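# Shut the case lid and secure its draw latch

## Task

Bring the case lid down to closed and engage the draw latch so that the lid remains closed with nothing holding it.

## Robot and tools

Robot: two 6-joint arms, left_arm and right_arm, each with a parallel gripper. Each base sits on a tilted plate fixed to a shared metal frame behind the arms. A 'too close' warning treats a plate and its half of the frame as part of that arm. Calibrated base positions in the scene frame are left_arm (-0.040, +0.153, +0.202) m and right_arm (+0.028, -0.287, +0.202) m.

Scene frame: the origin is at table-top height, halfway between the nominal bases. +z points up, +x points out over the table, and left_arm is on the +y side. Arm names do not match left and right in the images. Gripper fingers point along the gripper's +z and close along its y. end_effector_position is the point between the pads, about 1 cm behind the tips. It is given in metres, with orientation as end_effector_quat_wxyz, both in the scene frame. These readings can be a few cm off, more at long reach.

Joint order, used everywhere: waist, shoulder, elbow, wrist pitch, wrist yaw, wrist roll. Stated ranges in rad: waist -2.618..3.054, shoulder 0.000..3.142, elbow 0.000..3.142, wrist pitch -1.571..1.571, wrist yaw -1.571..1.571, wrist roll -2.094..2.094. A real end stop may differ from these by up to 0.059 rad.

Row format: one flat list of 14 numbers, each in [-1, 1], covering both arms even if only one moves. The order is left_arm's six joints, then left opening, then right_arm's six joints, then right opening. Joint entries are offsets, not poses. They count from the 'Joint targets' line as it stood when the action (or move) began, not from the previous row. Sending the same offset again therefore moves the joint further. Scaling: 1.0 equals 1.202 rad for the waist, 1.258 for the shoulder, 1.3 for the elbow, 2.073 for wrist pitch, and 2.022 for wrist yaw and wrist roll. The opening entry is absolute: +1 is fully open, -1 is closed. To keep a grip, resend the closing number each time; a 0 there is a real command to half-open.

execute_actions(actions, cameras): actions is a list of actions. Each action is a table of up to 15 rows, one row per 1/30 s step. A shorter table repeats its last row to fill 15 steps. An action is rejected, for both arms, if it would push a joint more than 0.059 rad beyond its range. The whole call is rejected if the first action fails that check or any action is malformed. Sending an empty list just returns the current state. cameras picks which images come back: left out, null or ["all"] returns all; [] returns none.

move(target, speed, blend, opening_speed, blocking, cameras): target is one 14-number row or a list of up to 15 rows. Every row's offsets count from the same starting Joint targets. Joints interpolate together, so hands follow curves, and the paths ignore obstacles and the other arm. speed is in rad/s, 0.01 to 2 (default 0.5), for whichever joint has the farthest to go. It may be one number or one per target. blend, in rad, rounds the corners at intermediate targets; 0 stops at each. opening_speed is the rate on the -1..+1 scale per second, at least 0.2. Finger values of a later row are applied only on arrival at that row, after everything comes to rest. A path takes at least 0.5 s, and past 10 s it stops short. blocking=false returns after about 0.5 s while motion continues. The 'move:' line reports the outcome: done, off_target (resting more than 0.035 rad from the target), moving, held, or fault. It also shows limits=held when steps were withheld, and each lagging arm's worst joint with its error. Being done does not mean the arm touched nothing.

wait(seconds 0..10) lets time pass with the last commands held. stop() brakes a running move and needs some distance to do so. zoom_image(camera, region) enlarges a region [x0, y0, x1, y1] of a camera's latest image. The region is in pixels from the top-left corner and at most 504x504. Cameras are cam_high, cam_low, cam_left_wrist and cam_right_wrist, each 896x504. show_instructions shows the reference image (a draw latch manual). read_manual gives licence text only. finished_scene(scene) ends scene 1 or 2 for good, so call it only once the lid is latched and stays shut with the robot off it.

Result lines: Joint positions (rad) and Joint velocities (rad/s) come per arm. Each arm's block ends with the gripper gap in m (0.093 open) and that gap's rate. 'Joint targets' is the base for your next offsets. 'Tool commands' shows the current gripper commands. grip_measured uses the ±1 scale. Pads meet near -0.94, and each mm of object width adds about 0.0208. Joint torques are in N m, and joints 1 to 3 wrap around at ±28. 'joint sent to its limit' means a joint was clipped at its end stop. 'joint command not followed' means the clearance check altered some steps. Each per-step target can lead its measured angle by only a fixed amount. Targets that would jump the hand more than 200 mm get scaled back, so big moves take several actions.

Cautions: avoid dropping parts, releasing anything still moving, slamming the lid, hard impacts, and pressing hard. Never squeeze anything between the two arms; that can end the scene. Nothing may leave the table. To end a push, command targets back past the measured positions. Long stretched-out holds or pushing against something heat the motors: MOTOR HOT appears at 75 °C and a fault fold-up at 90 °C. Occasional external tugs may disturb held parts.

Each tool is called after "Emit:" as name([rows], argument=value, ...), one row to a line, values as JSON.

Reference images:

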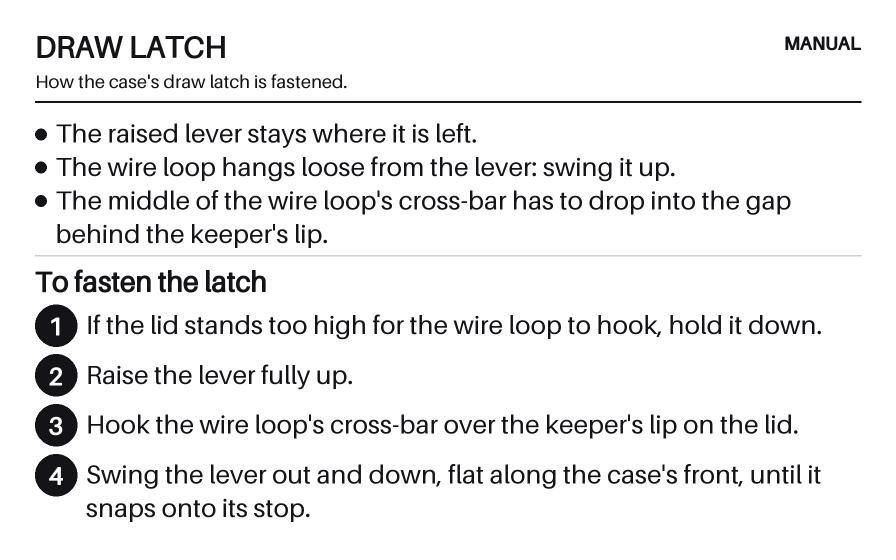

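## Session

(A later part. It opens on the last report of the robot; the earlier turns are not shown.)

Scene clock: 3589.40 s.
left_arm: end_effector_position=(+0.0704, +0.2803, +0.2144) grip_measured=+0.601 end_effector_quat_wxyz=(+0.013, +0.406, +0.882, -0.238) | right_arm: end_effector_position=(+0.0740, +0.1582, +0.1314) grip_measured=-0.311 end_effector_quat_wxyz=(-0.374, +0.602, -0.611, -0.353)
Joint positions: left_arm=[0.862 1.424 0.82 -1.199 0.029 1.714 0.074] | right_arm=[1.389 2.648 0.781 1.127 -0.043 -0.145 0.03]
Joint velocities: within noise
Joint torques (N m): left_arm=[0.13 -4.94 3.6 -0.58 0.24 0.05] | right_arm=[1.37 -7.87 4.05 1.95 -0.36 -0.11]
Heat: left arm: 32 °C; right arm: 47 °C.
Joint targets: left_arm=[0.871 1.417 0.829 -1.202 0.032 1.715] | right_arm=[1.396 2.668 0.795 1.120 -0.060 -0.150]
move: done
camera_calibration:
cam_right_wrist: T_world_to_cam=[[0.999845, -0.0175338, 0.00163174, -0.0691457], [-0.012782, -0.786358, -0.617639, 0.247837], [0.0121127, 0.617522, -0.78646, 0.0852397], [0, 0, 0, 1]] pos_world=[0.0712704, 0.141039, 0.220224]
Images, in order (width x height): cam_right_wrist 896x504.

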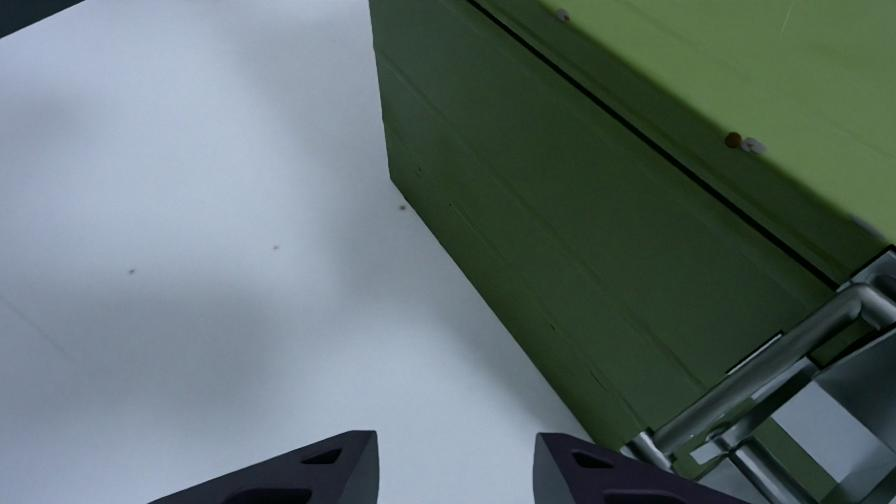

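Emit:
move(target=[0,0,0,0,0,0,0.6,-0.004,0.032,0.012,-0.03,-0.001,0,-0.31], speed=0.15, cameras=[])

Emit:
move(target=[0,0,0,0,0,0,0.6,-0.002,0.02,0.006,-0.03,-0.001,0,-0.31], speed=0.15, cameras=["cam_right_wrist"])

Emit:
zoom_image(camera="cam_right_wrist", region=[400, 200, 896, 504])

Scene clock: 3599.60 s.
left_arm: end_effector_position=(+0.0704, +0.2803, +0.2144) grip_measured=+0.601 end_effector_quat_wxyz=(+0.013, +0.406, +0.882, -0.238) | right_arm: end_effector_position=(+0.0737, +0.1604, +0.1265) grip_measured=-0.311 end_effector_quat_wxyz=(-0.375, +0.604, -0.609, -0.352)
Joint positions: left_arm=[0.862 1.424 0.82 -1.199 0.029 1.714 0.074] | right_arm=[1.389 2.671 0.797 1.135 -0.044 -0.152 0.03]
Joint velocities: within noise
Joint torques (N m): left_arm=[0.12 -4.9 3.62 -0.57 0.25 0.06] | right_arm=[0.96 -6.39 3.82 1.31 -0.32 0]
Heat: left arm: 32 °C; right arm: 47 °C.
Joint targets: left_arm=[0.871 1.417 0.829 -1.202 0.032 1.715] | right_arm=[1.391 2.709 0.811 1.058 -0.062 -0.150]
move: off_target (right_arm); right_arm: the wrist pitch is farthest, 0.078 rad from its target
No camera images: "cameras" was empty.

Scene clock: 3600.30 s.
left_arm: end_effector_position=(+0.0704, +0.2803, +0.2144) grip_measured=+0.601 end_effector_quat_wxyz=(+0.013, +0.406, +0.882, -0.238) | right_arm: end_effector_position=(+0.0739, +0.1608, +0.1222) grip_measured=-0.311 end_effector_quat_wxyz=(-0.375, +0.606, -0.608, -0.349)
Joint positions: left_arm=[0.862 1.424 0.82 -1.199 0.029 1.714 0.074] | right_arm=[1.389 2.685 0.805 1.136 -0.041 -0.158 0.03]
Joint velocities: within noise
Joint torques (N m): left_arm=[0.14 -4.94 3.6 -0.57 0.24 0.06] | right_arm=[0.72 -5.6 3.77 0.7 -0.42 0.11]
Heat: left arm: 32 °C; right arm: 47 °C.
Joint targets: left_arm=[0.871 1.417 0.829 -1.202 0.032 1.715] | right_arm=[1.389 2.734 0.818 0.996 -0.064 -0.150]
move: off_target (right_arm); right_arm: the wrist pitch is farthest, 0.140 rad from its target
camera_calibration:
cam_right_wrist: T_world_to_cam=[[0.999824, -0.0126994, 0.0138347, -0.0712546], [-0.00155379, -0.790102, -0.612973, 0.243328], [0.0187152, 0.612844, -0.789983, 0.0771526], [0, 0, 0, 1]] pos_world=[0.0701762, 0.144067, 0.211089]
Images, in order (width x height): cam_right_wrist 896x504.

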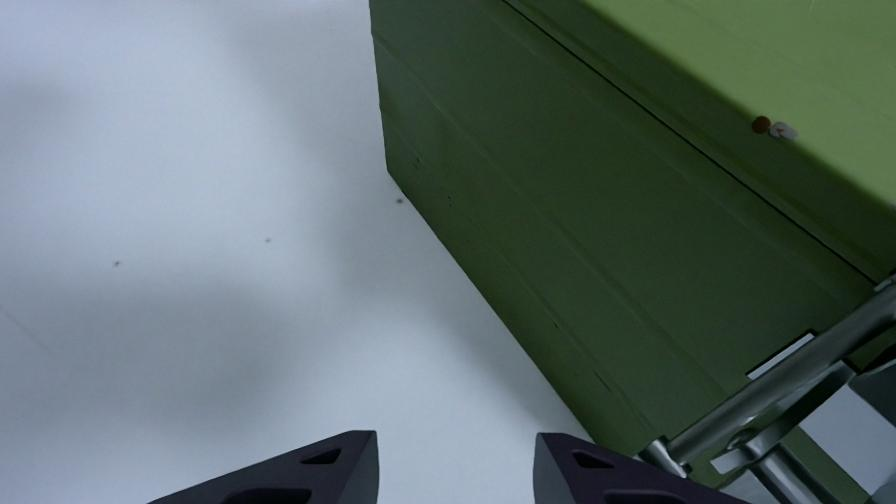

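Scaled by 1.016 from the camera's 896x504 image, which has a finer 1280x720 frame.

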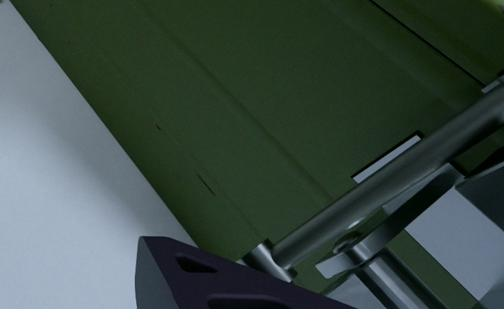

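Emit:
move(target=[0,0,0,0,0,0,0.6,-0.006,0.024,0.004,-0.03,-0.002,0,-0.31], speed=0.15, cameras=[])

Emit:
move(target=[0,0,0,0,0,0,0.6,-0.006,0.024,0.004,-0.02,-0.002,0,-0.31], speed=0.15, cameras=["cam_right_wrist"])

Emit:
zoom_image(camera="cam_right_wrist", region=[400, 200, 896, 504])

Scene clock: 3608.33 s.
left_arm: end_effector_position=(+0.0704, +0.2803, +0.2144) grip_measured=+0.601 end_effector_quat_wxyz=(+0.013, +0.406, +0.882, -0.238) | right_arm: end_effector_position=(+0.0748, +0.1610, +0.1167) grip_measured=-0.311 end_effector_quat_wxyz=(-0.375, +0.609, -0.609, -0.344)
Joint positions: left_arm=[0.862 1.424 0.82 -1.199 0.029 1.714 0.074] | right_arm=[1.388 2.703 0.815 1.136 -0.036 -0.165 0.03]
Joint velocities: within noise
Joint torques (N m): left_arm=[0.08 -4.92 3.6 -0.57 0.23 0.05] | right_arm=[0.18 -4.55 3.21 0.08 -0.5 0.11]
Heat: left arm: 32 °C; right arm: 45 °C.
Joint targets: left_arm=[0.871 1.417 0.829 -1.202 0.032 1.715] | right_arm=[1.382 2.764 0.823 0.934 -0.068 -0.150]
move: off_target (right_arm); right_arm: the wrist pitch is farthest, 0.202 rad from its target
No camera images: "cameras" was empty.

Scene clock: 3609.07 s.
left_arm: end_effector_position=(+0.0704, +0.2803, +0.2144) grip_measured=+0.601 end_effector_quat_wxyz=(+0.013, +0.406, +0.882, -0.238) | right_arm: end_effector_position=(+0.0768, +0.1621, +0.1113) grip_measured=-0.311 end_effector_quat_wxyz=(-0.375, +0.610, -0.609, -0.340)
Joint positions: left_arm=[0.862 1.424 0.82 -1.199 0.029 1.714 0.074] | right_arm=[1.382 2.722 0.829 1.136 -0.036 -0.173 0.03]
Joint velocities: within noise
Joint torques (N m): left_arm=[0.09 -4.9 3.6 -0.58 0.24 0.05] | right_arm=[0.05 -3.62 2.52 -0.27 -0.52 0.28]
Heat: left arm: 32 °C; right arm: 45 °C.
Joint targets: left_arm=[0.871 1.417 0.829 -1.202 0.032 1.715] | right_arm=[1.374 2.794 0.829 0.892 -0.072 -0.150]
move: off_target (right_arm); right_arm: the wrist pitch is farthest, 0.243 rad from its target
camera_calibration:
cam_right_wrist: T_world_to_cam=[[0.999534, -0.0149026, 0.0266402, -0.0749775], [0.00414183, -0.798446, -0.602052, 0.237379], [0.0302429, 0.601882, -0.798012, 0.0694806], [0, 0, 0, 1]] pos_world=[0.0718581, 0.146598, 0.200358]
Images, in order (width x height): cam_right_wrist 896x504.

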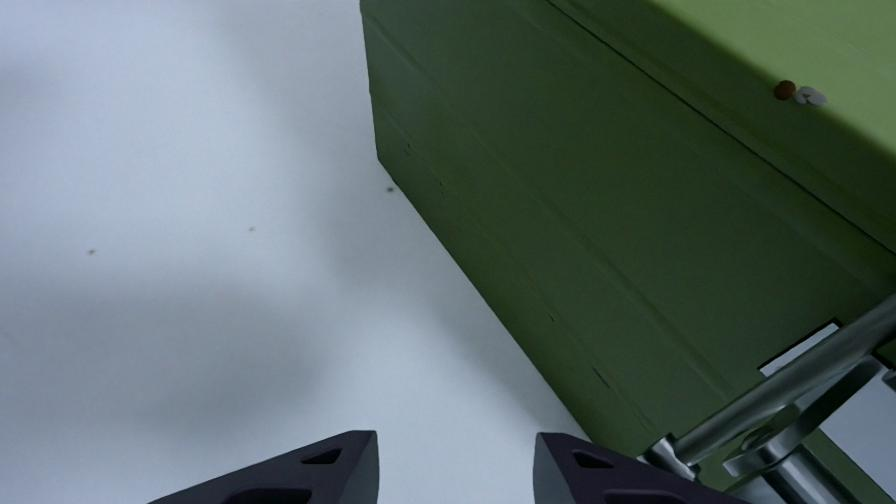

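Scaled by 1.016 from the camera's 896x504 image, which has a finer 1280x720 frame.

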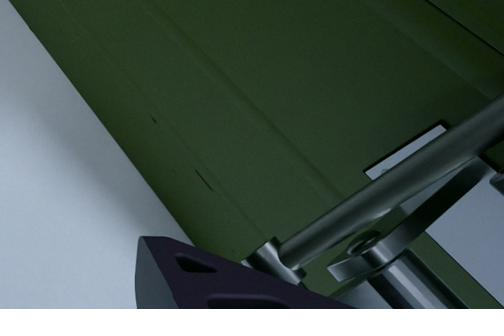

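Emit:
move(target=[0,0,0,0,0,0,0.6,-0.019,0.020,0.006,-0.015,-0.006,0,-0.31], speed=0.15, cameras=[])

Emit:
move(target=[0,0,0,0,0,0,0.6,-0.019,0.020,0.006,-0.015,-0.006,0,-0.31], speed=0.15, cameras=["cam_right_wrist"])

Emit:
zoom_image(camera="cam_right_wrist", region=[400, 200, 896, 504])

Scene clock: 3620.27 s.
left_arm: end_effector_position=(+0.0704, +0.2803, +0.2144) grip_measured=+0.601 end_effector_quat_wxyz=(+0.013, +0.406, +0.882, -0.238) | right_arm: end_effector_position=(+0.0601, +0.1070, +0.0288) grip_measured=-0.311 end_effector_quat_wxyz=(-0.234, +0.657, -0.660, -0.280)
Joint positions: left_arm=[0.862 1.424 0.82 -1.199 0.029 1.714 0.074] | right_arm=[1.355 2.811 0.838 0.886 -0.099 -0.161 0.03]
Joint velocities: within noise
Joint torques (N m): left_arm=[0.13 -4.92 3.62 -0.57 0.24 0.05] | right_arm=[0.35 -9.09 1.65 1.36 -0.03 0.09]
Heat: left arm: 32 °C; right arm: 43 °C.
Joint targets: left_arm=[0.871 1.417 0.829 -1.202 0.032 1.715] | right_arm=[1.351 2.819 0.836 0.861 -0.084 -0.150]
move: done
No camera images: "cameras" was empty.

Scene clock: 3620.97 s.
left_arm: end_effector_position=(+0.0704, +0.2803, +0.2144) grip_measured=+0.601 end_effector_quat_wxyz=(+0.013, +0.406, +0.882, -0.238) | right_arm: end_effector_position=(+0.0644, +0.1031, +0.0243) grip_measured=-0.311 end_effector_quat_wxyz=(-0.229, +0.653, -0.667, -0.276)
Joint positions: left_arm=[0.862 1.424 0.82 -1.199 0.029 1.714 0.074] | right_arm=[1.34 2.819 0.838 0.88 -0.099 -0.16 0.03]
Joint velocities: within noise
Joint torques (N m): left_arm=[0.12 -4.93 3.6 -0.57 0.24 0.06] | right_arm=[-0.25 -7.32 2.25 1.11 -0.17 0.1]
Heat: left arm: 32 °C; right arm: 43 °C.
Joint targets: left_arm=[0.871 1.417 0.829 -1.202 0.032 1.715] | right_arm=[1.328 2.844 0.844 0.830 -0.096 -0.150]
move: off_target (right_arm); right_arm: the wrist pitch is farthest, 0.050 rad from its target
camera_calibration:
cam_right_wrist: T_world_to_cam=[[0.996128, 0.00778815, -0.0875712, -0.0605146], [-0.0198428, -0.950451, -0.310242, 0.148074], [-0.0856483, 0.310778, -0.946616, 0.0769432], [0, 0, 0, 1]] pos_world=[0.0698086, 0.117296, 0.113475]
Images, in order (width x height): cam_right_wrist 896x504.

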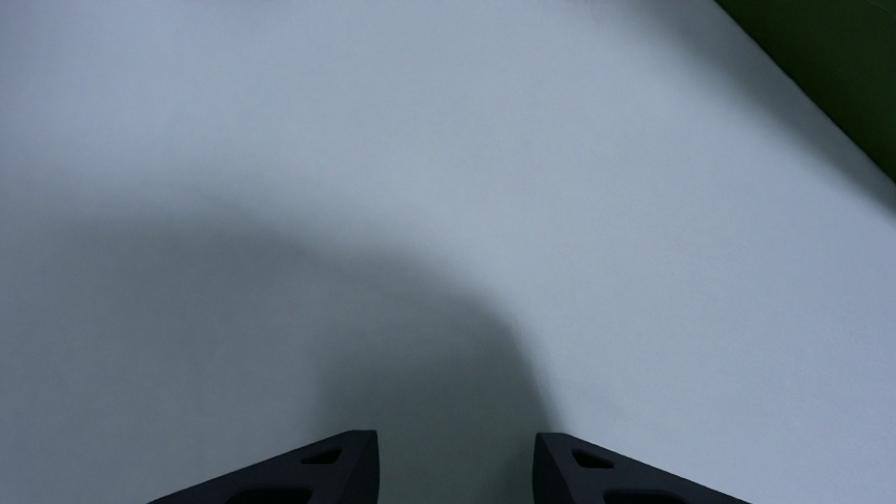

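Scaled by 1.016 from the camera's 896x504 image, which has a finer 1280x720 frame.

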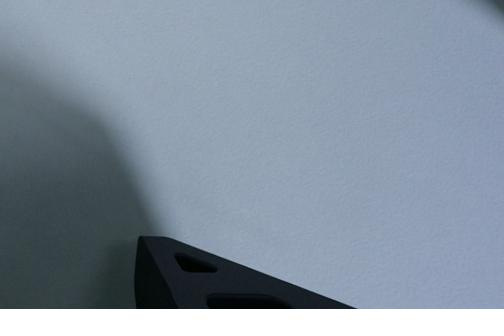

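Emit:
move([
  [0,0,0,0,0,0,0.6,-0.01,-0.15,-0.124,0,-0.015,0,-0.31],
  [0,0,0,0,0,0,0.6,-0.1,-0.31,-0.1,0,-0.015,0,-0.31],
  [0,0,0,0,0,0,0.6,-0.7987,-0.2997,0.0846,-0.426,-0.596,-0.7028,-0.31],
], speed=[0.4,0.5,0.8], blend=0.05, cameras=["cam_right_wrist"])

Emit:
zoom_image(camera="cam_right_wrist", region=[330, 150, 530, 350])

Scene clock: 3634.83 s.
left_arm: end_effector_position=(+0.0704, +0.2803, +0.2144) grip_measured=+0.601 end_effector_quat_wxyz=(+0.013, +0.406, +0.882, -0.238) | right_arm: end_effector_position=(+0.2317, -0.0058, +0.1718) grip_measured=-0.311 end_effector_quat_wxyz=(-0.395, +0.606, -0.384, -0.574)
Joint positions: left_arm=[0.862 1.424 0.82 -1.199 0.029 1.714 0.074] | right_arm=[0.372 2.48 0.943 -0.037 -1.288 -1.562 0.03]
Joint velocities: within noise
Joint torques (N m): left_arm=[0.13 -4.89 3.6 -0.56 0.25 0.05] | right_arm=[1.7 -10.25 2.92 0.19 -0.87 -0.13]
Heat: left arm: 32 °C; right arm: 43 °C.
Joint targets: left_arm=[0.871 1.417 0.829 -1.202 0.032 1.715] | right_arm=[0.368 2.467 0.954 -0.053 -1.302 -1.571]
move: done
camera_calibration:
cam_right_wrist: T_world_to_cam=[[0.912576, 0.408007, 0.0271115, -0.211465], [0.19818, -0.38332, -0.902104, 0.148108], [-0.357672, 0.828611, -0.430667, 0.242138], [0, 0, 0, 1]] pos_world=[0.250231, -0.057586, 0.243623]
Images, in order (width x height): cam_right_wrist 896x504.

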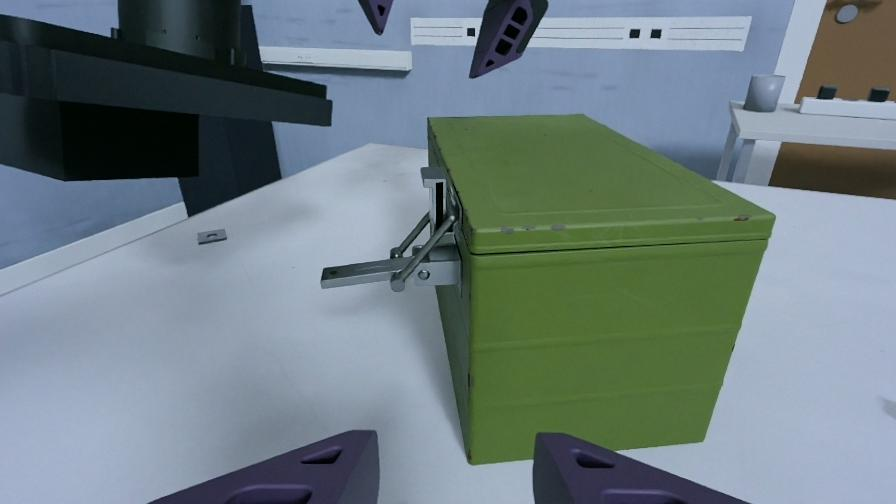

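Scaled by 2.520 from the camera's 896x504 image, which has a finer 1280x720 frame.

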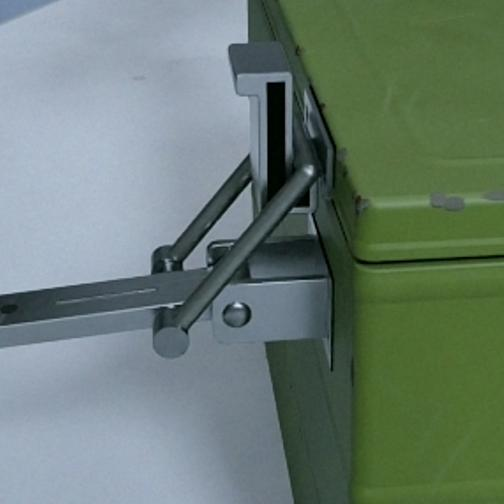

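Emit:
move(target=[0,0,0,0,0,0,0.6,0.273,0.195,-0.080,0.4234,0.1116,0.761,-0.11], speed=0.9, cameras=[])

Emit:
wait(seconds=0, cameras=["cam_right_wrist"])

Scene clock: 3711.20 s.
left_arm: end_effector_position=(+0.0704, +0.2803, +0.2144) grip_measured=+0.601 end_effector_quat_wxyz=(+0.013, +0.406, +0.882, -0.238) | right_arm: end_effector_position=(+0.1667, +0.0718, +0.1247) grip_measured=-0.111 end_effector_quat_wxyz=(+0.079, -0.413, +0.639, +0.644)
Joint positions: left_arm=[0.862 1.424 0.82 -1.199 0.029 1.714 0.074] | right_arm=[0.69 2.7 0.856 0.807 -1.09 -0.042 0.04]
Joint velocities: within noise
Joint torques (N m): left_arm=[0.1 -4.94 3.6 -0.57 0.25 0.06] | right_arm=[2.4 -8.2 1.14 1.45 -0.51 0.02]
Heat: left arm: 32 °C; right arm: 48 °C.
Joint targets: left_arm=[0.871 1.417 0.829 -1.202 0.032 1.715] | right_arm=[0.697 2.713 0.850 0.825 -1.076 -0.033]
move: done
No camera images: "cameras" was empty.

Scene clock: 3711.20 s.
left_arm: end_effector_position=(+0.0704, +0.2803, +0.2144) grip_measured=+0.601 end_effector_quat_wxyz=(+0.013, +0.406, +0.882, -0.238) | right_arm: end_effector_position=(+0.1667, +0.0718, +0.1247) grip_measured=-0.111 end_effector_quat_wxyz=(+0.079, -0.413, +0.639, +0.644)
Joint positions: left_arm=[0.862 1.424 0.82 -1.199 0.029 1.714 0.074] | right_arm=[0.69 2.7 0.856 0.807 -1.09 -0.042 0.04]
Joint velocities: within noise
Joint torques (N m): left_arm=[0.1 -4.94 3.6 -0.57 0.25 0.06] | right_arm=[2.4 -8.2 1.14 1.45 -0.51 0.02]
Heat: left arm: 32 °C; right arm: 48 °C.
Joint targets: left_arm=[0.871 1.417 0.829 -1.202 0.032 1.715] | right_arm=[0.697 2.713 0.850 0.825 -1.076 -0.033]
Tool commands: left_gripper/opening=+0.6 right_gripper/opening=-0.11
camera_calibration:
cam_right_wrist: T_world_to_cam=[[0.616508, 0.179065, -0.766716, -0.0177606], [-0.42023, -0.748661, -0.51275, 0.229038], [-0.665826, 0.638312, -0.386307, 0.193786], [0, 0, 0, 1]] pos_world=[0.236226, 0.0509562, 0.178683]
Images, in order (width x height): cam_right_wrist 896x504.

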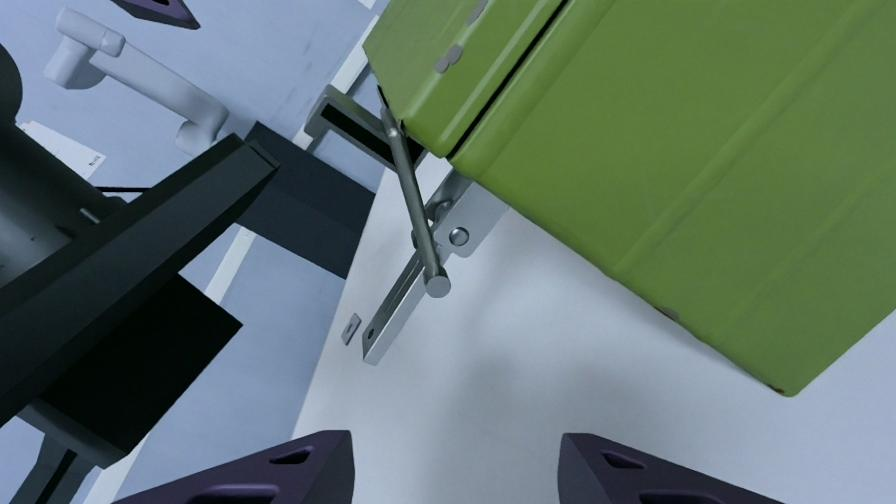

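Emit:
move(target=[0,0,0,0,0,0,0.6,0.1814,0.1296,-0.0531,0.2822,0.0742,0.5074,-0.11], speed=0.7, cameras=["cam_right_wrist"])

Scene clock: 3717.23 s.
left_arm: end_effector_position=(+0.0704, +0.2803, +0.2144) grip_measured=+0.601 end_effector_quat_wxyz=(+0.013, +0.406, +0.882, -0.238) | right_arm: end_effector_position=(+0.1111, +0.1006, +0.1244) grip_measured=-0.111 end_effector_quat_wxyz=(-0.117, -0.178, +0.730, +0.649)
Joint positions: left_arm=[0.862 1.424 0.82 -1.199 0.029 1.714 0.074] | right_arm=[0.908 2.863 0.787 1.392 -0.94 0.983 0.04]
Joint velocities: within noise
Joint torques (N m): left_arm=[0.12 -4.92 3.59 -0.57 0.24 0.05] | right_arm=[2.07 -8.23 0.46 1.91 -0.31 0.04]
Heat: left arm: 32 °C; right arm: 47 °C.
Joint targets: left_arm=[0.871 1.417 0.829 -1.202 0.032 1.715] | right_arm=[0.915 2.876 0.781 1.410 -0.926 0.993]
move: done
camera_calibration:
cam_right_wrist: T_world_to_cam=[[0.0923142, -0.0839567, -0.992184, 0.123958], [-0.670527, -0.741885, 0.000390134, 0.190374], [-0.736119, 0.66525, -0.124782, 0.110829], [0, 0, 0, 1]] pos_world=[0.197791, 0.0779142, 0.136744]
Images, in order (width x height): cam_right_wrist 896x504.

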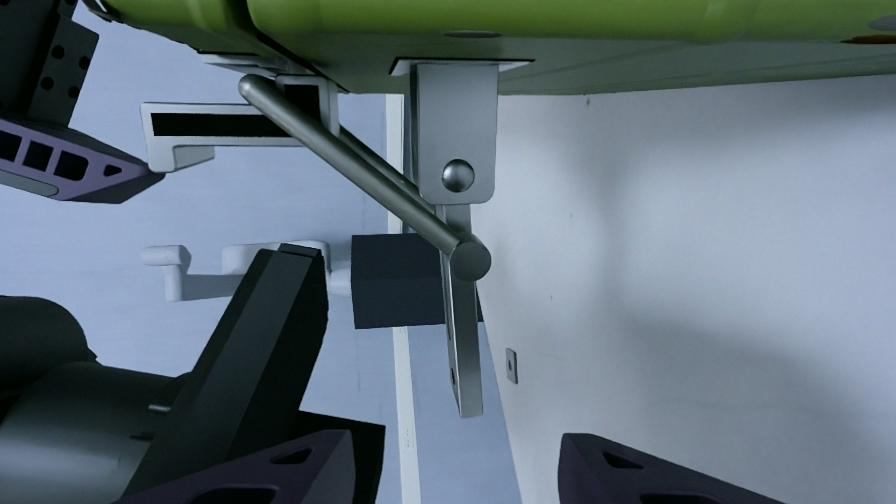

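Emit:
move(target=[0,0,0,0,0,0,0.6,0.1198,0.093,0.1315,0.0528,0.0638,0.0554,-0.11], speed=0.15, cameras=["cam_right_wrist"])

Scene clock: 3757.77 s.
left_arm: end_effector_position=(+0.0704, +0.2803, +0.2144) grip_measured=+0.601 end_effector_quat_wxyz=(+0.013, +0.406, +0.882, -0.238) | right_arm: end_effector_position=(+0.0921, +0.1469, +0.1171) grip_measured=-0.111 end_effector_quat_wxyz=(-0.092, -0.188, +0.720, +0.662)
Joint positions: left_arm=[0.862 1.424 0.82 -1.199 0.029 1.714 0.074] | right_arm=[1.05 2.979 0.941 1.501 -0.811 1.096 0.04]
Joint velocities: within noise
Joint torques (N m): left_arm=[0.16 -4.9 3.59 -0.57 0.24 0.06] | right_arm=[1.94 -8.73 2.22 2.09 -0.15 0.01]
Heat: left arm: 32 °C; right arm: 45 °C.
Joint targets: left_arm=[0.871 1.417 0.829 -1.202 0.032 1.715] | right_arm=[1.059 2.993 0.952 1.519 -0.797 1.105]
move: done
camera_calibration:
cam_right_wrist: T_world_to_cam=[[0.133137, -0.0421307, -0.990202, 0.112172], [-0.682472, -0.728381, -0.0607708, 0.218267], [-0.718684, 0.683875, -0.125728, 0.0609967], [0, 0, 0, 1]] pos_world=[0.177864, 0.121994, 0.132006]
Images, in order (width x height): cam_right_wrist 896x504.

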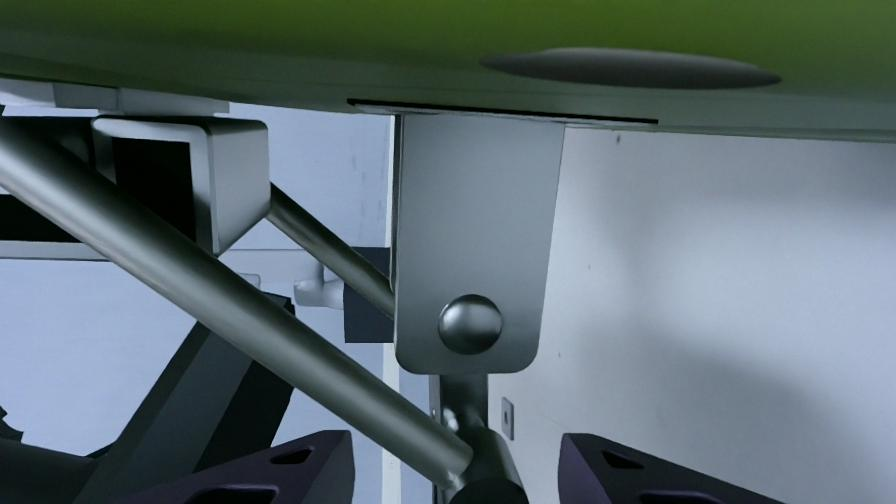

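Emit:
move(target=[0,0,0,0,0,0,0.6,0,0,0,0,0,0,-0.95], opening_speed=0.6, cameras=["cam_right_wrist"])

Scene clock: 3768.47 s.
left_arm: end_effector_position=(+0.0704, +0.2803, +0.2144) grip_measured=+0.601 end_effector_quat_wxyz=(+0.013, +0.406, +0.882, -0.238) | right_arm: end_effector_position=(+0.0923, +0.1471, +0.1176) grip_measured=-0.932 end_effector_quat_wxyz=(-0.093, -0.185, +0.720, +0.663)
Joint positions: left_arm=[0.862 1.424 0.82 -1.199 0.029 1.714 0.074] | right_arm=[1.051 2.979 0.941 1.504 -0.81 1.104 0]
Joint velocities: within noise
Joint torques (N m): left_arm=[0.14 -4.93 3.58 -0.57 0.23 0.05] | right_arm=[1.87 -8.84 2.26 2.04 -0.19 -0.07]
Heat: left arm: 32 °C; right arm: 45 °C.
Joint targets: left_arm=[0.871 1.417 0.829 -1.202 0.032 1.715] | right_arm=[1.059 2.993 0.952 1.519 -0.797 1.105]
move: done
camera_calibration:
cam_right_wrist: T_world_to_cam=[[0.127375, -0.0428945, -0.990927, 0.113398], [-0.684032, -0.727265, -0.0564453, 0.217999], [-0.718245, 0.685015, -0.121977, 0.0603674], [0, 0, 0, 1]] pos_world=[0.178033, 0.122055, 0.132038]
Images, in order (width x height): cam_right_wrist 896x504.

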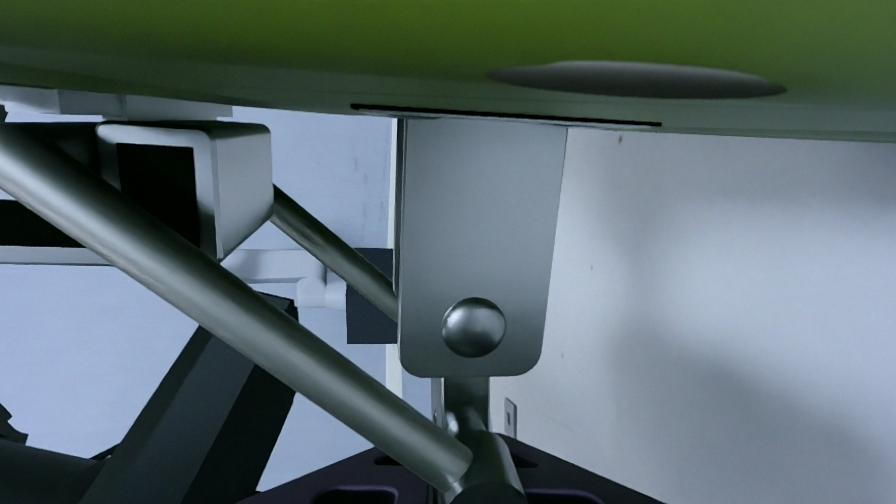

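Emit:
move([
  [0,0,0,0,0,0,0.6,0,0,0,0,0,0,-0.65],
  [0,0,0,0,0,0,0.6,-0.0208,-0.012,-0.032,0.0,-0.01,-0.0075,-0.65],
], speed=0.1, opening_speed=1, cameras=["cam_right_wrist"])

Scene clock: 3894.90 s.
left_arm: end_effector_position=(+0.0704, +0.2803, +0.2144) grip_measured=+0.601 end_effector_quat_wxyz=(+0.013, +0.406, +0.882, -0.238) | right_arm: end_effector_position=(+0.0918, +0.1405, +0.1144) grip_measured=-0.651 end_effector_quat_wxyz=(-0.095, -0.181, +0.724, +0.658)
Joint positions: left_arm=[0.862 1.424 0.82 -1.199 0.029 1.714 0.074] | right_arm=[1.043 2.979 0.918 1.51 -0.81 1.098 0.014]
Joint velocities: within noise
Joint torques (N m): left_arm=[0.12 -4.92 3.6 -0.57 0.23 0.06] | right_arm=[0.36 -9.88 0.81 2.03 -0.4 -0.15]
Heat: left arm: 32 °C; right arm: 44 °C.
Joint targets: left_arm=[0.871 1.417 0.829 -1.202 0.032 1.715] | right_arm=[1.034 2.978 0.911 1.519 -0.817 1.090]
move: done
camera_calibration:
cam_right_wrist: T_world_to_cam=[[0.122293, -0.0571554, -0.990847, 0.112472], [-0.687393, -0.725011, -0.0430185, 0.21123], [-0.715916, 0.686362, -0.127952, 0.0644447], [0, 0, 0, 1]] pos_world=[0.177581, 0.11534, 0.128775]
Images, in order (width x height): cam_right_wrist 896x504.

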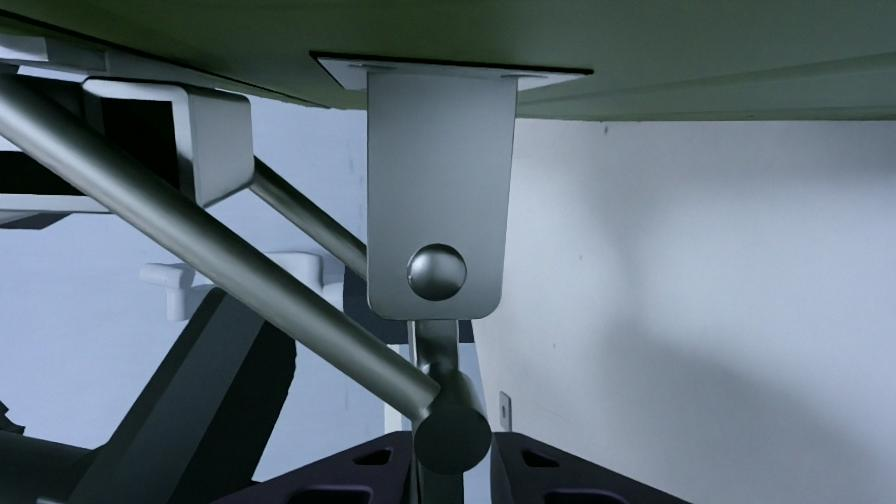

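Emit:
move(target=[0,0,0,0,0,0,0.6,0,0,0,0,0,0,-0.95], opening_speed=0.6, cameras=["cam_right_wrist"])

Scene clock: 3904.40 s.
left_arm: end_effector_position=(+0.0704, +0.2803, +0.2144) grip_measured=+0.601 end_effector_quat_wxyz=(+0.013, +0.406, +0.882, -0.238) | right_arm: end_effector_position=(+0.0915, +0.1406, +0.1177) grip_measured=-0.932 end_effector_quat_wxyz=(-0.093, -0.187, +0.718, +0.664)
Joint positions: left_arm=[0.862 1.424 0.82 -1.199 0.029 1.714 0.074] | right_arm=[1.042 2.979 0.918 1.525 -0.821 1.095 0]
Joint velocities: within noise
Joint torques (N m): left_arm=[0.09 -4.9 3.59 -0.57 0.23 0.06] | right_arm=[0.5 -10.11 0.7 1.83 -0.25 -0.09]
Heat: left arm: 32 °C; right arm: 45 °C.
Joint targets: left_arm=[0.871 1.417 0.829 -1.202 0.032 1.715] | right_arm=[1.034 2.978 0.911 1.519 -0.817 1.090]
move: done
camera_calibration:
cam_right_wrist: T_world_to_cam=[[0.12966, -0.0389646, -0.990793, 0.112525], [-0.68219, -0.728657, -0.0606191, 0.213259], [-0.719586, 0.683769, -0.121059, 0.0644388], [0, 0, 0, 1]] pos_world=[0.177263, 0.115716, 0.132217]
Images, in order (width x height): cam_right_wrist 896x504.

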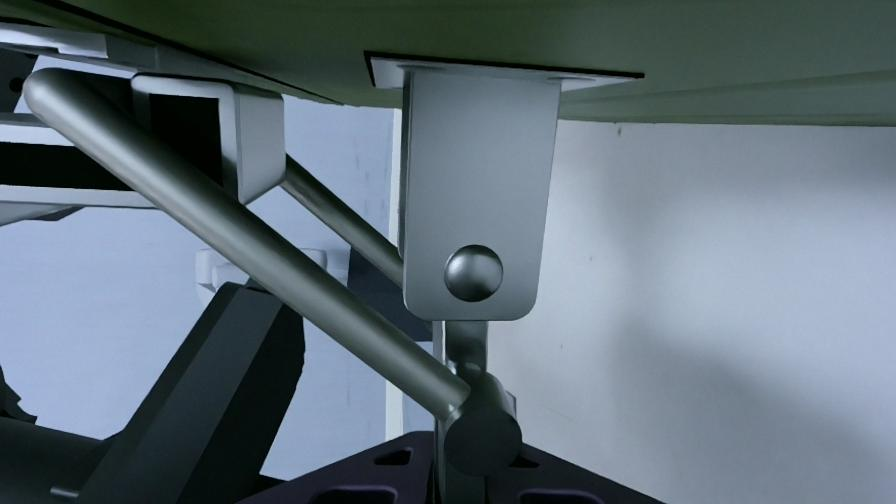

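Emit:
move(target=[0,0,0,0,0,0,0.6,-0.0183,0.0191,0.0531,-0.0719,-0.0252,-0.1434,-0.95], speed=0.2, cameras=["cam_right_wrist"])

Scene clock: 3951.40 s.
left_arm: end_effector_position=(+0.0704, +0.2803, +0.2144) grip_measured=+0.601 end_effector_quat_wxyz=(+0.013, +0.406, +0.882, -0.238) | right_arm: end_effector_position=(+0.0948, +0.1408, +0.1092) grip_measured=-0.932 end_effector_quat_wxyz=(-0.055, -0.263, +0.697, +0.665)
Joint positions: left_arm=[0.862 1.424 0.82 -1.199 0.029 1.714 0.074] | right_arm=[1.01 2.984 0.962 1.427 -0.891 0.872 0]
Joint velocities: within noise
Joint torques (N m): left_arm=[0.12 -4.9 3.6 -0.57 0.24 0.05] | right_arm=[1.36 -8.55 2.99 1.28 -0.12 -0.83]
Heat: left arm: 32 °C; right arm: 46 °C.
Joint targets: left_arm=[0.871 1.417 0.829 -1.202 0.032 1.715] | right_arm=[1.012 3.002 0.980 1.370 -0.868 0.800]
move: off_target (right_arm); right_arm: the wrist roll is farthest, 0.072 rad from its target
camera_calibration:
cam_right_wrist: T_world_to_cam=[[0.276887, 0.0317539, -0.960378, 0.0764007], [-0.611896, -0.764787, -0.201703, 0.228993], [-0.74089, 0.6435, -0.192329, 0.081138], [0, 0, 0, 1]] pos_world=[0.17908, 0.120493, 0.135167]
Images, in order (width x height): cam_right_wrist 896x504.

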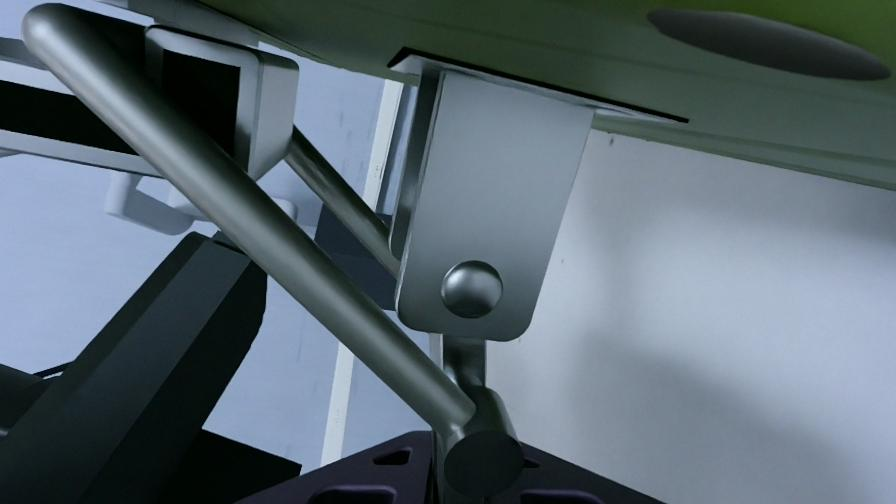

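Emit:
move(target=[0,0,0,0,0,0,0.6,-0.0108,0.0095,0.03,-0.0661,-0.005,-0.193,-0.95], speed=0.2, cameras=["cam_right_wrist"])

Scene clock: 3958.87 s.
left_arm: end_effector_position=(+0.0704, +0.2803, +0.2144) grip_measured=+0.601 end_effector_quat_wxyz=(+0.013, +0.406, +0.882, -0.238) | right_arm: end_effector_position=(+0.1077, +0.1461, +0.0980) grip_measured=-0.932 end_effector_quat_wxyz=(+0.040, -0.362, +0.661, +0.655)
Joint positions: left_arm=[0.862 1.424 0.82 -1.199 0.029 1.714 0.074] | right_arm=[0.981 2.988 1.015 1.318 -0.9 0.53 0]
Joint velocities: within noise
Joint torques (N m): left_arm=[0.12 -4.93 3.6 -0.56 0.25 0.06] | right_arm=[2.99 -8.05 1.72 1.03 -0.21 -1.27]
Heat: left arm: 32 °C; right arm: 45 °C.
Joint targets: left_arm=[0.871 1.417 0.829 -1.202 0.032 1.715] | right_arm=[0.999 3.014 1.019 1.233 -0.878 0.410]
move: off_target (right_arm); right_arm: the wrist roll is farthest, 0.120 rad from its target
camera_calibration:
cam_right_wrist: T_world_to_cam=[[0.517245, 0.131368, -0.845695, 0.010247], [-0.503384, -0.752449, -0.424764, 0.247107], [-0.692143, 0.645416, -0.323073, 0.0924108], [0, 0, 0, 1]] pos_world=[0.183051, 0.124946, 0.143483]
Images, in order (width x height): cam_right_wrist 896x504.

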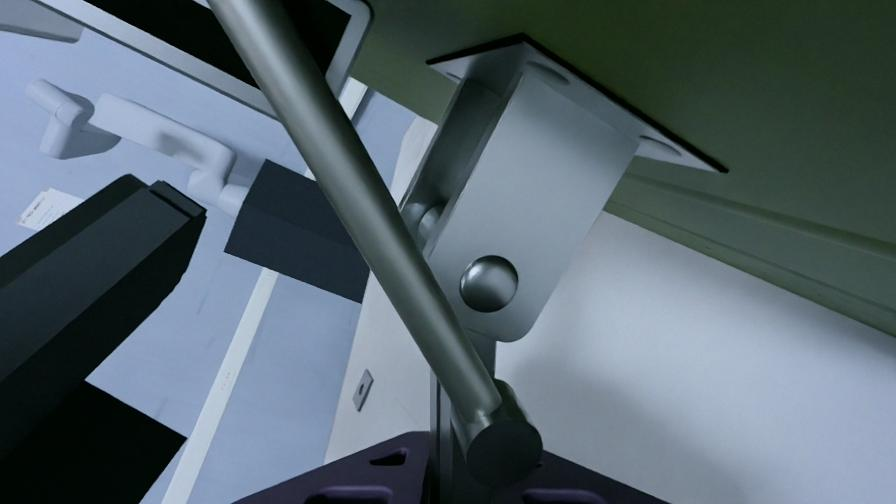

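Emit:
move(target=[0,0,0,0,0,0,0.6,-0.0092,0.0135,0.022,-0.0063,0.009,-0.1434,-0.95], speed=0.2, cameras=["cam_right_wrist"])

Scene clock: 3974.43 s.
left_arm: end_effector_position=(+0.0704, +0.2803, +0.2144) grip_measured=+0.601 end_effector_quat_wxyz=(+0.013, +0.406, +0.882, -0.238) | right_arm: end_effector_position=(+0.1180, +0.1508, +0.0890) grip_measured=-0.929 end_effector_quat_wxyz=(+0.134, -0.440, +0.619, +0.636)
Joint positions: left_arm=[0.862 1.424 0.82 -1.199 0.029 1.714 0.074] | right_arm=[0.967 3.008 1.051 1.292 -0.875 0.257 0.001]
Joint velocities: within noise
Joint torques (N m): left_arm=[0.13 -4.9 3.58 -0.57 0.24 0.05] | right_arm=[3.4 -8.4 1.44 1.13 -0.22 -1.5]
Heat: left arm: 32 °C; right arm: 44 °C.
Joint targets: left_arm=[0.871 1.417 0.829 -1.202 0.032 1.715] | right_arm=[0.988 3.030 1.047 1.220 -0.860 0.120]
move: off_target (right_arm); right_arm: the wrist roll is farthest, 0.137 rad from its target
camera_calibration:
cam_right_wrist: T_world_to_cam=[[0.703378, 0.206606, -0.680128, -0.0513535], [-0.372325, -0.707977, -0.600119, 0.245385], [-0.605503, 0.675339, -0.42105, 0.087559], [0, 0, 0, 1]] pos_world=[0.180501, 0.125205, 0.1492]
Images, in order (width x height): cam_right_wrist 896x504.

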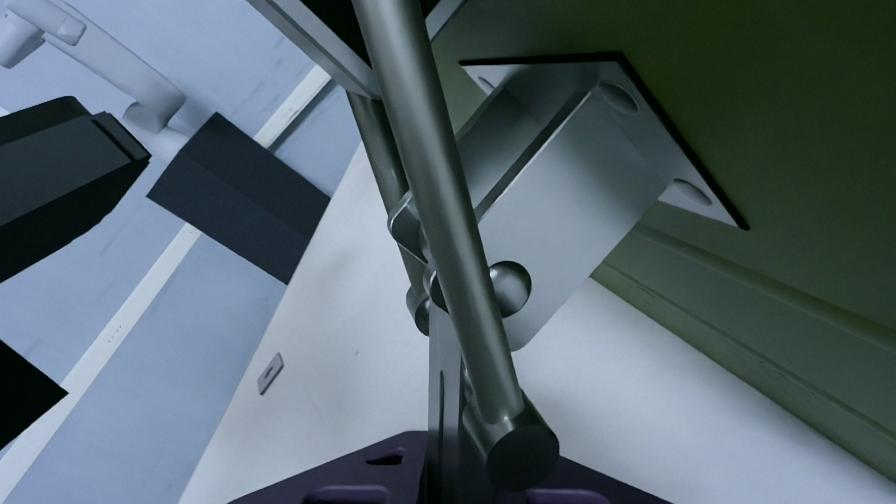

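Emit:
move(target=[0,0,0,0,0,0,0.6,-0.0191,-0.0278,0.0369,-0.0772,0.0148,-0.1484,-0.95], speed=0.2, cameras=["cam_right_wrist"])

Scene clock: 3993.40 s.
left_arm: end_effector_position=(+0.0704, +0.2803, +0.2144) grip_measured=+0.601 end_effector_quat_wxyz=(+0.013, +0.406, +0.882, -0.238) | right_arm: end_effector_position=(+0.1319, +0.1600, +0.0862) grip_measured=-0.920 end_effector_quat_wxyz=(+0.221, -0.521, +0.557, +0.608)
Joint positions: left_arm=[0.862 1.424 0.82 -1.199 0.029 1.714 0.074] | right_arm=[0.947 3.006 1.11 1.207 -0.881 -0.043 0.001]
Joint velocities: within noise
Joint torques (N m): left_arm=[0.12 -4.9 3.58 -0.57 0.24 0.06] | right_arm=[3.18 -11.77 0.91 0.34 0.07 -1.5]
Heat: left arm: 32 °C; right arm: 45 °C.
Joint targets: left_arm=[0.871 1.417 0.829 -1.202 0.032 1.715] | right_arm=[0.965 2.996 1.095 1.060 -0.830 -0.180]
move: off_target (right_arm); right_arm: the wrist pitch is farthest, 0.147 rad from its target
camera_calibration:
cam_right_wrist: T_world_to_cam=[[0.839104, 0.292086, -0.458901, -0.115585], [-0.176236, -0.652139, -0.73733, 0.232407], [-0.514631, 0.699572, -0.495737, 0.0792121], [0, 0, 0, 1]] pos_world=[0.178711, 0.129908, 0.157587]
Images, in order (width x height): cam_right_wrist 896x504.

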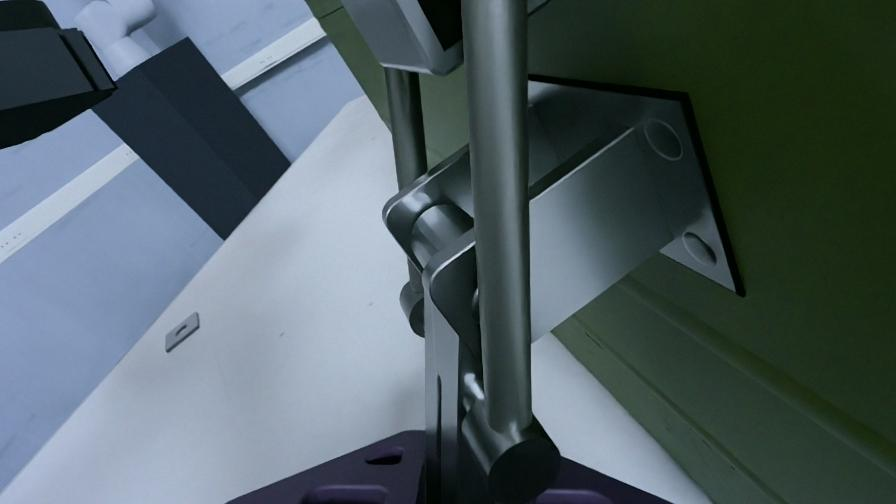

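Emit:
move(target=[0,0,0,0,0,0,0.6,-0.014,0.010,0.0277,-0.025,0.0,-0.1,-0.95], speed=0.2, cameras=["cam_right_wrist"])

Scene clock: 4005.90 s.
left_arm: end_effector_position=(+0.0704, +0.2803, +0.2144) grip_measured=+0.601 end_effector_quat_wxyz=(+0.013, +0.406, +0.882, -0.238) | right_arm: end_effector_position=(+0.1377, +0.1671, +0.0886) grip_measured=-0.921 end_effector_quat_wxyz=(-0.288, +0.583, -0.487, -0.583)
Joint positions: left_arm=[0.862 1.424 0.82 -1.199 0.029 1.714 0.074] | right_arm=[0.94 3.006 1.153 1.162 -0.902 -0.282 0.001]
Joint velocities: within noise
Joint torques (N m): left_arm=[0.14 -4.93 3.63 -0.58 0.24 0.05] | right_arm=[2.35 -10.92 0.47 0.31 0.28 -1.09]
Heat: left arm: 32 °C; right arm: 46 °C.
Joint targets: left_arm=[0.871 1.417 0.829 -1.202 0.032 1.715] | right_arm=[0.948 3.008 1.131 1.008 -0.830 -0.382]
move: off_target (right_arm); right_arm: the wrist pitch is farthest, 0.154 rad from its target
camera_calibration:
cam_right_wrist: T_world_to_cam=[[0.895679, 0.371087, -0.24506, -0.161315], [0.0159834, -0.577573, -0.816183, 0.207918], [-0.444414, 0.727121, -0.523251, 0.0665575], [0, 0, 0, 1]] pos_world=[0.170743, 0.131555, 0.164994]
Images, in order (width x height): cam_right_wrist 896x504.

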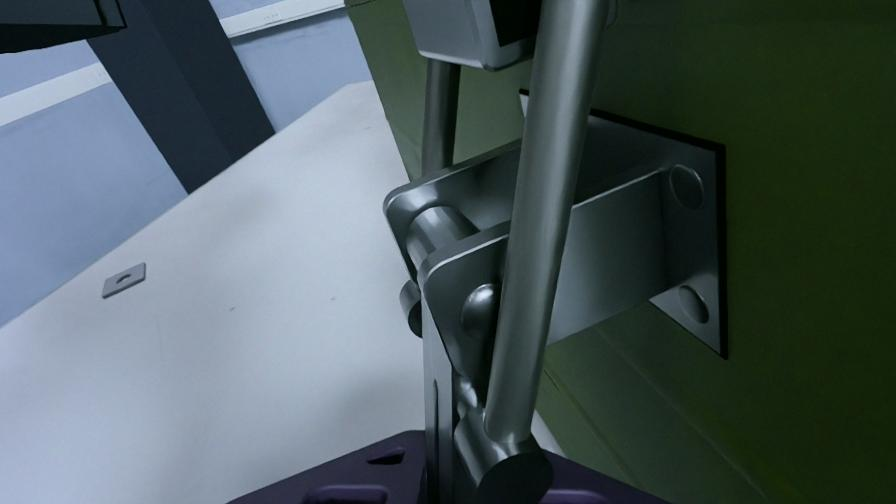

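Emit:
move([
  [0,0,0,0,0,0,0.6,-0.0067,0,0.017,0.07,-0.0356,0.049,-0.95],
  [0,0,0,0,0,0,0.6,-0.0067,0,0.017,0.07,-0.0356,0.049,-0.68],
], speed=0.3, opening_speed=1, cameras=["cam_right_wrist"])

Scene clock: 4014.53 s.
left_arm: end_effector_position=(+0.0704, +0.2803, +0.2144) grip_measured=+0.601 end_effector_quat_wxyz=(+0.013, +0.406, +0.882, -0.238) | right_arm: end_effector_position=(+0.1414, +0.1659, +0.0844) grip_measured=-0.681 end_effector_quat_wxyz=(-0.283, +0.578, -0.501, -0.579)
Joint positions: left_arm=[0.862 1.424 0.82 -1.199 0.029 1.714 0.074] | right_arm=[0.932 3.006 1.153 1.145 -0.888 -0.274 0.012]
Joint velocities: within noise
Joint torques (N m): left_arm=[0.14 -4.94 3.6 -0.58 0.24 0.05] | right_arm=[2.25 -10.81 2.25 1.8 -0.6 -0.14]
Heat: left arm: 32 °C; right arm: 46 °C.
Joint targets: left_arm=[0.871 1.417 0.829 -1.202 0.032 1.715] | right_arm=[0.940 3.008 1.153 1.153 -0.902 -0.283]
move: done
camera_calibration:
cam_right_wrist: T_world_to_cam=[[0.898538, 0.349289, -0.265755, -0.160319], [-0.00545519, -0.596575, -0.802539, 0.208833], [-0.438861, 0.722562, -0.53414, 0.0677879], [0, 0, 0, 1]] pos_world=[0.174942, 0.131601, 0.161199]
Images, in order (width x height): cam_right_wrist 896x504.

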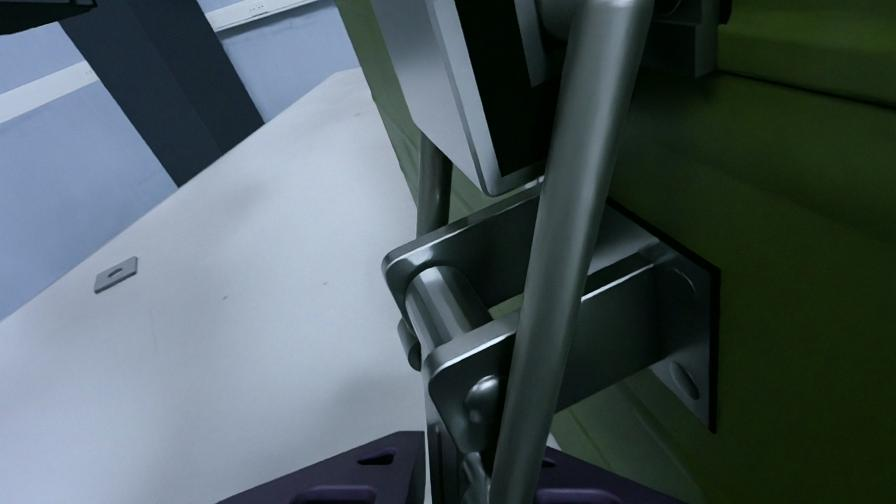

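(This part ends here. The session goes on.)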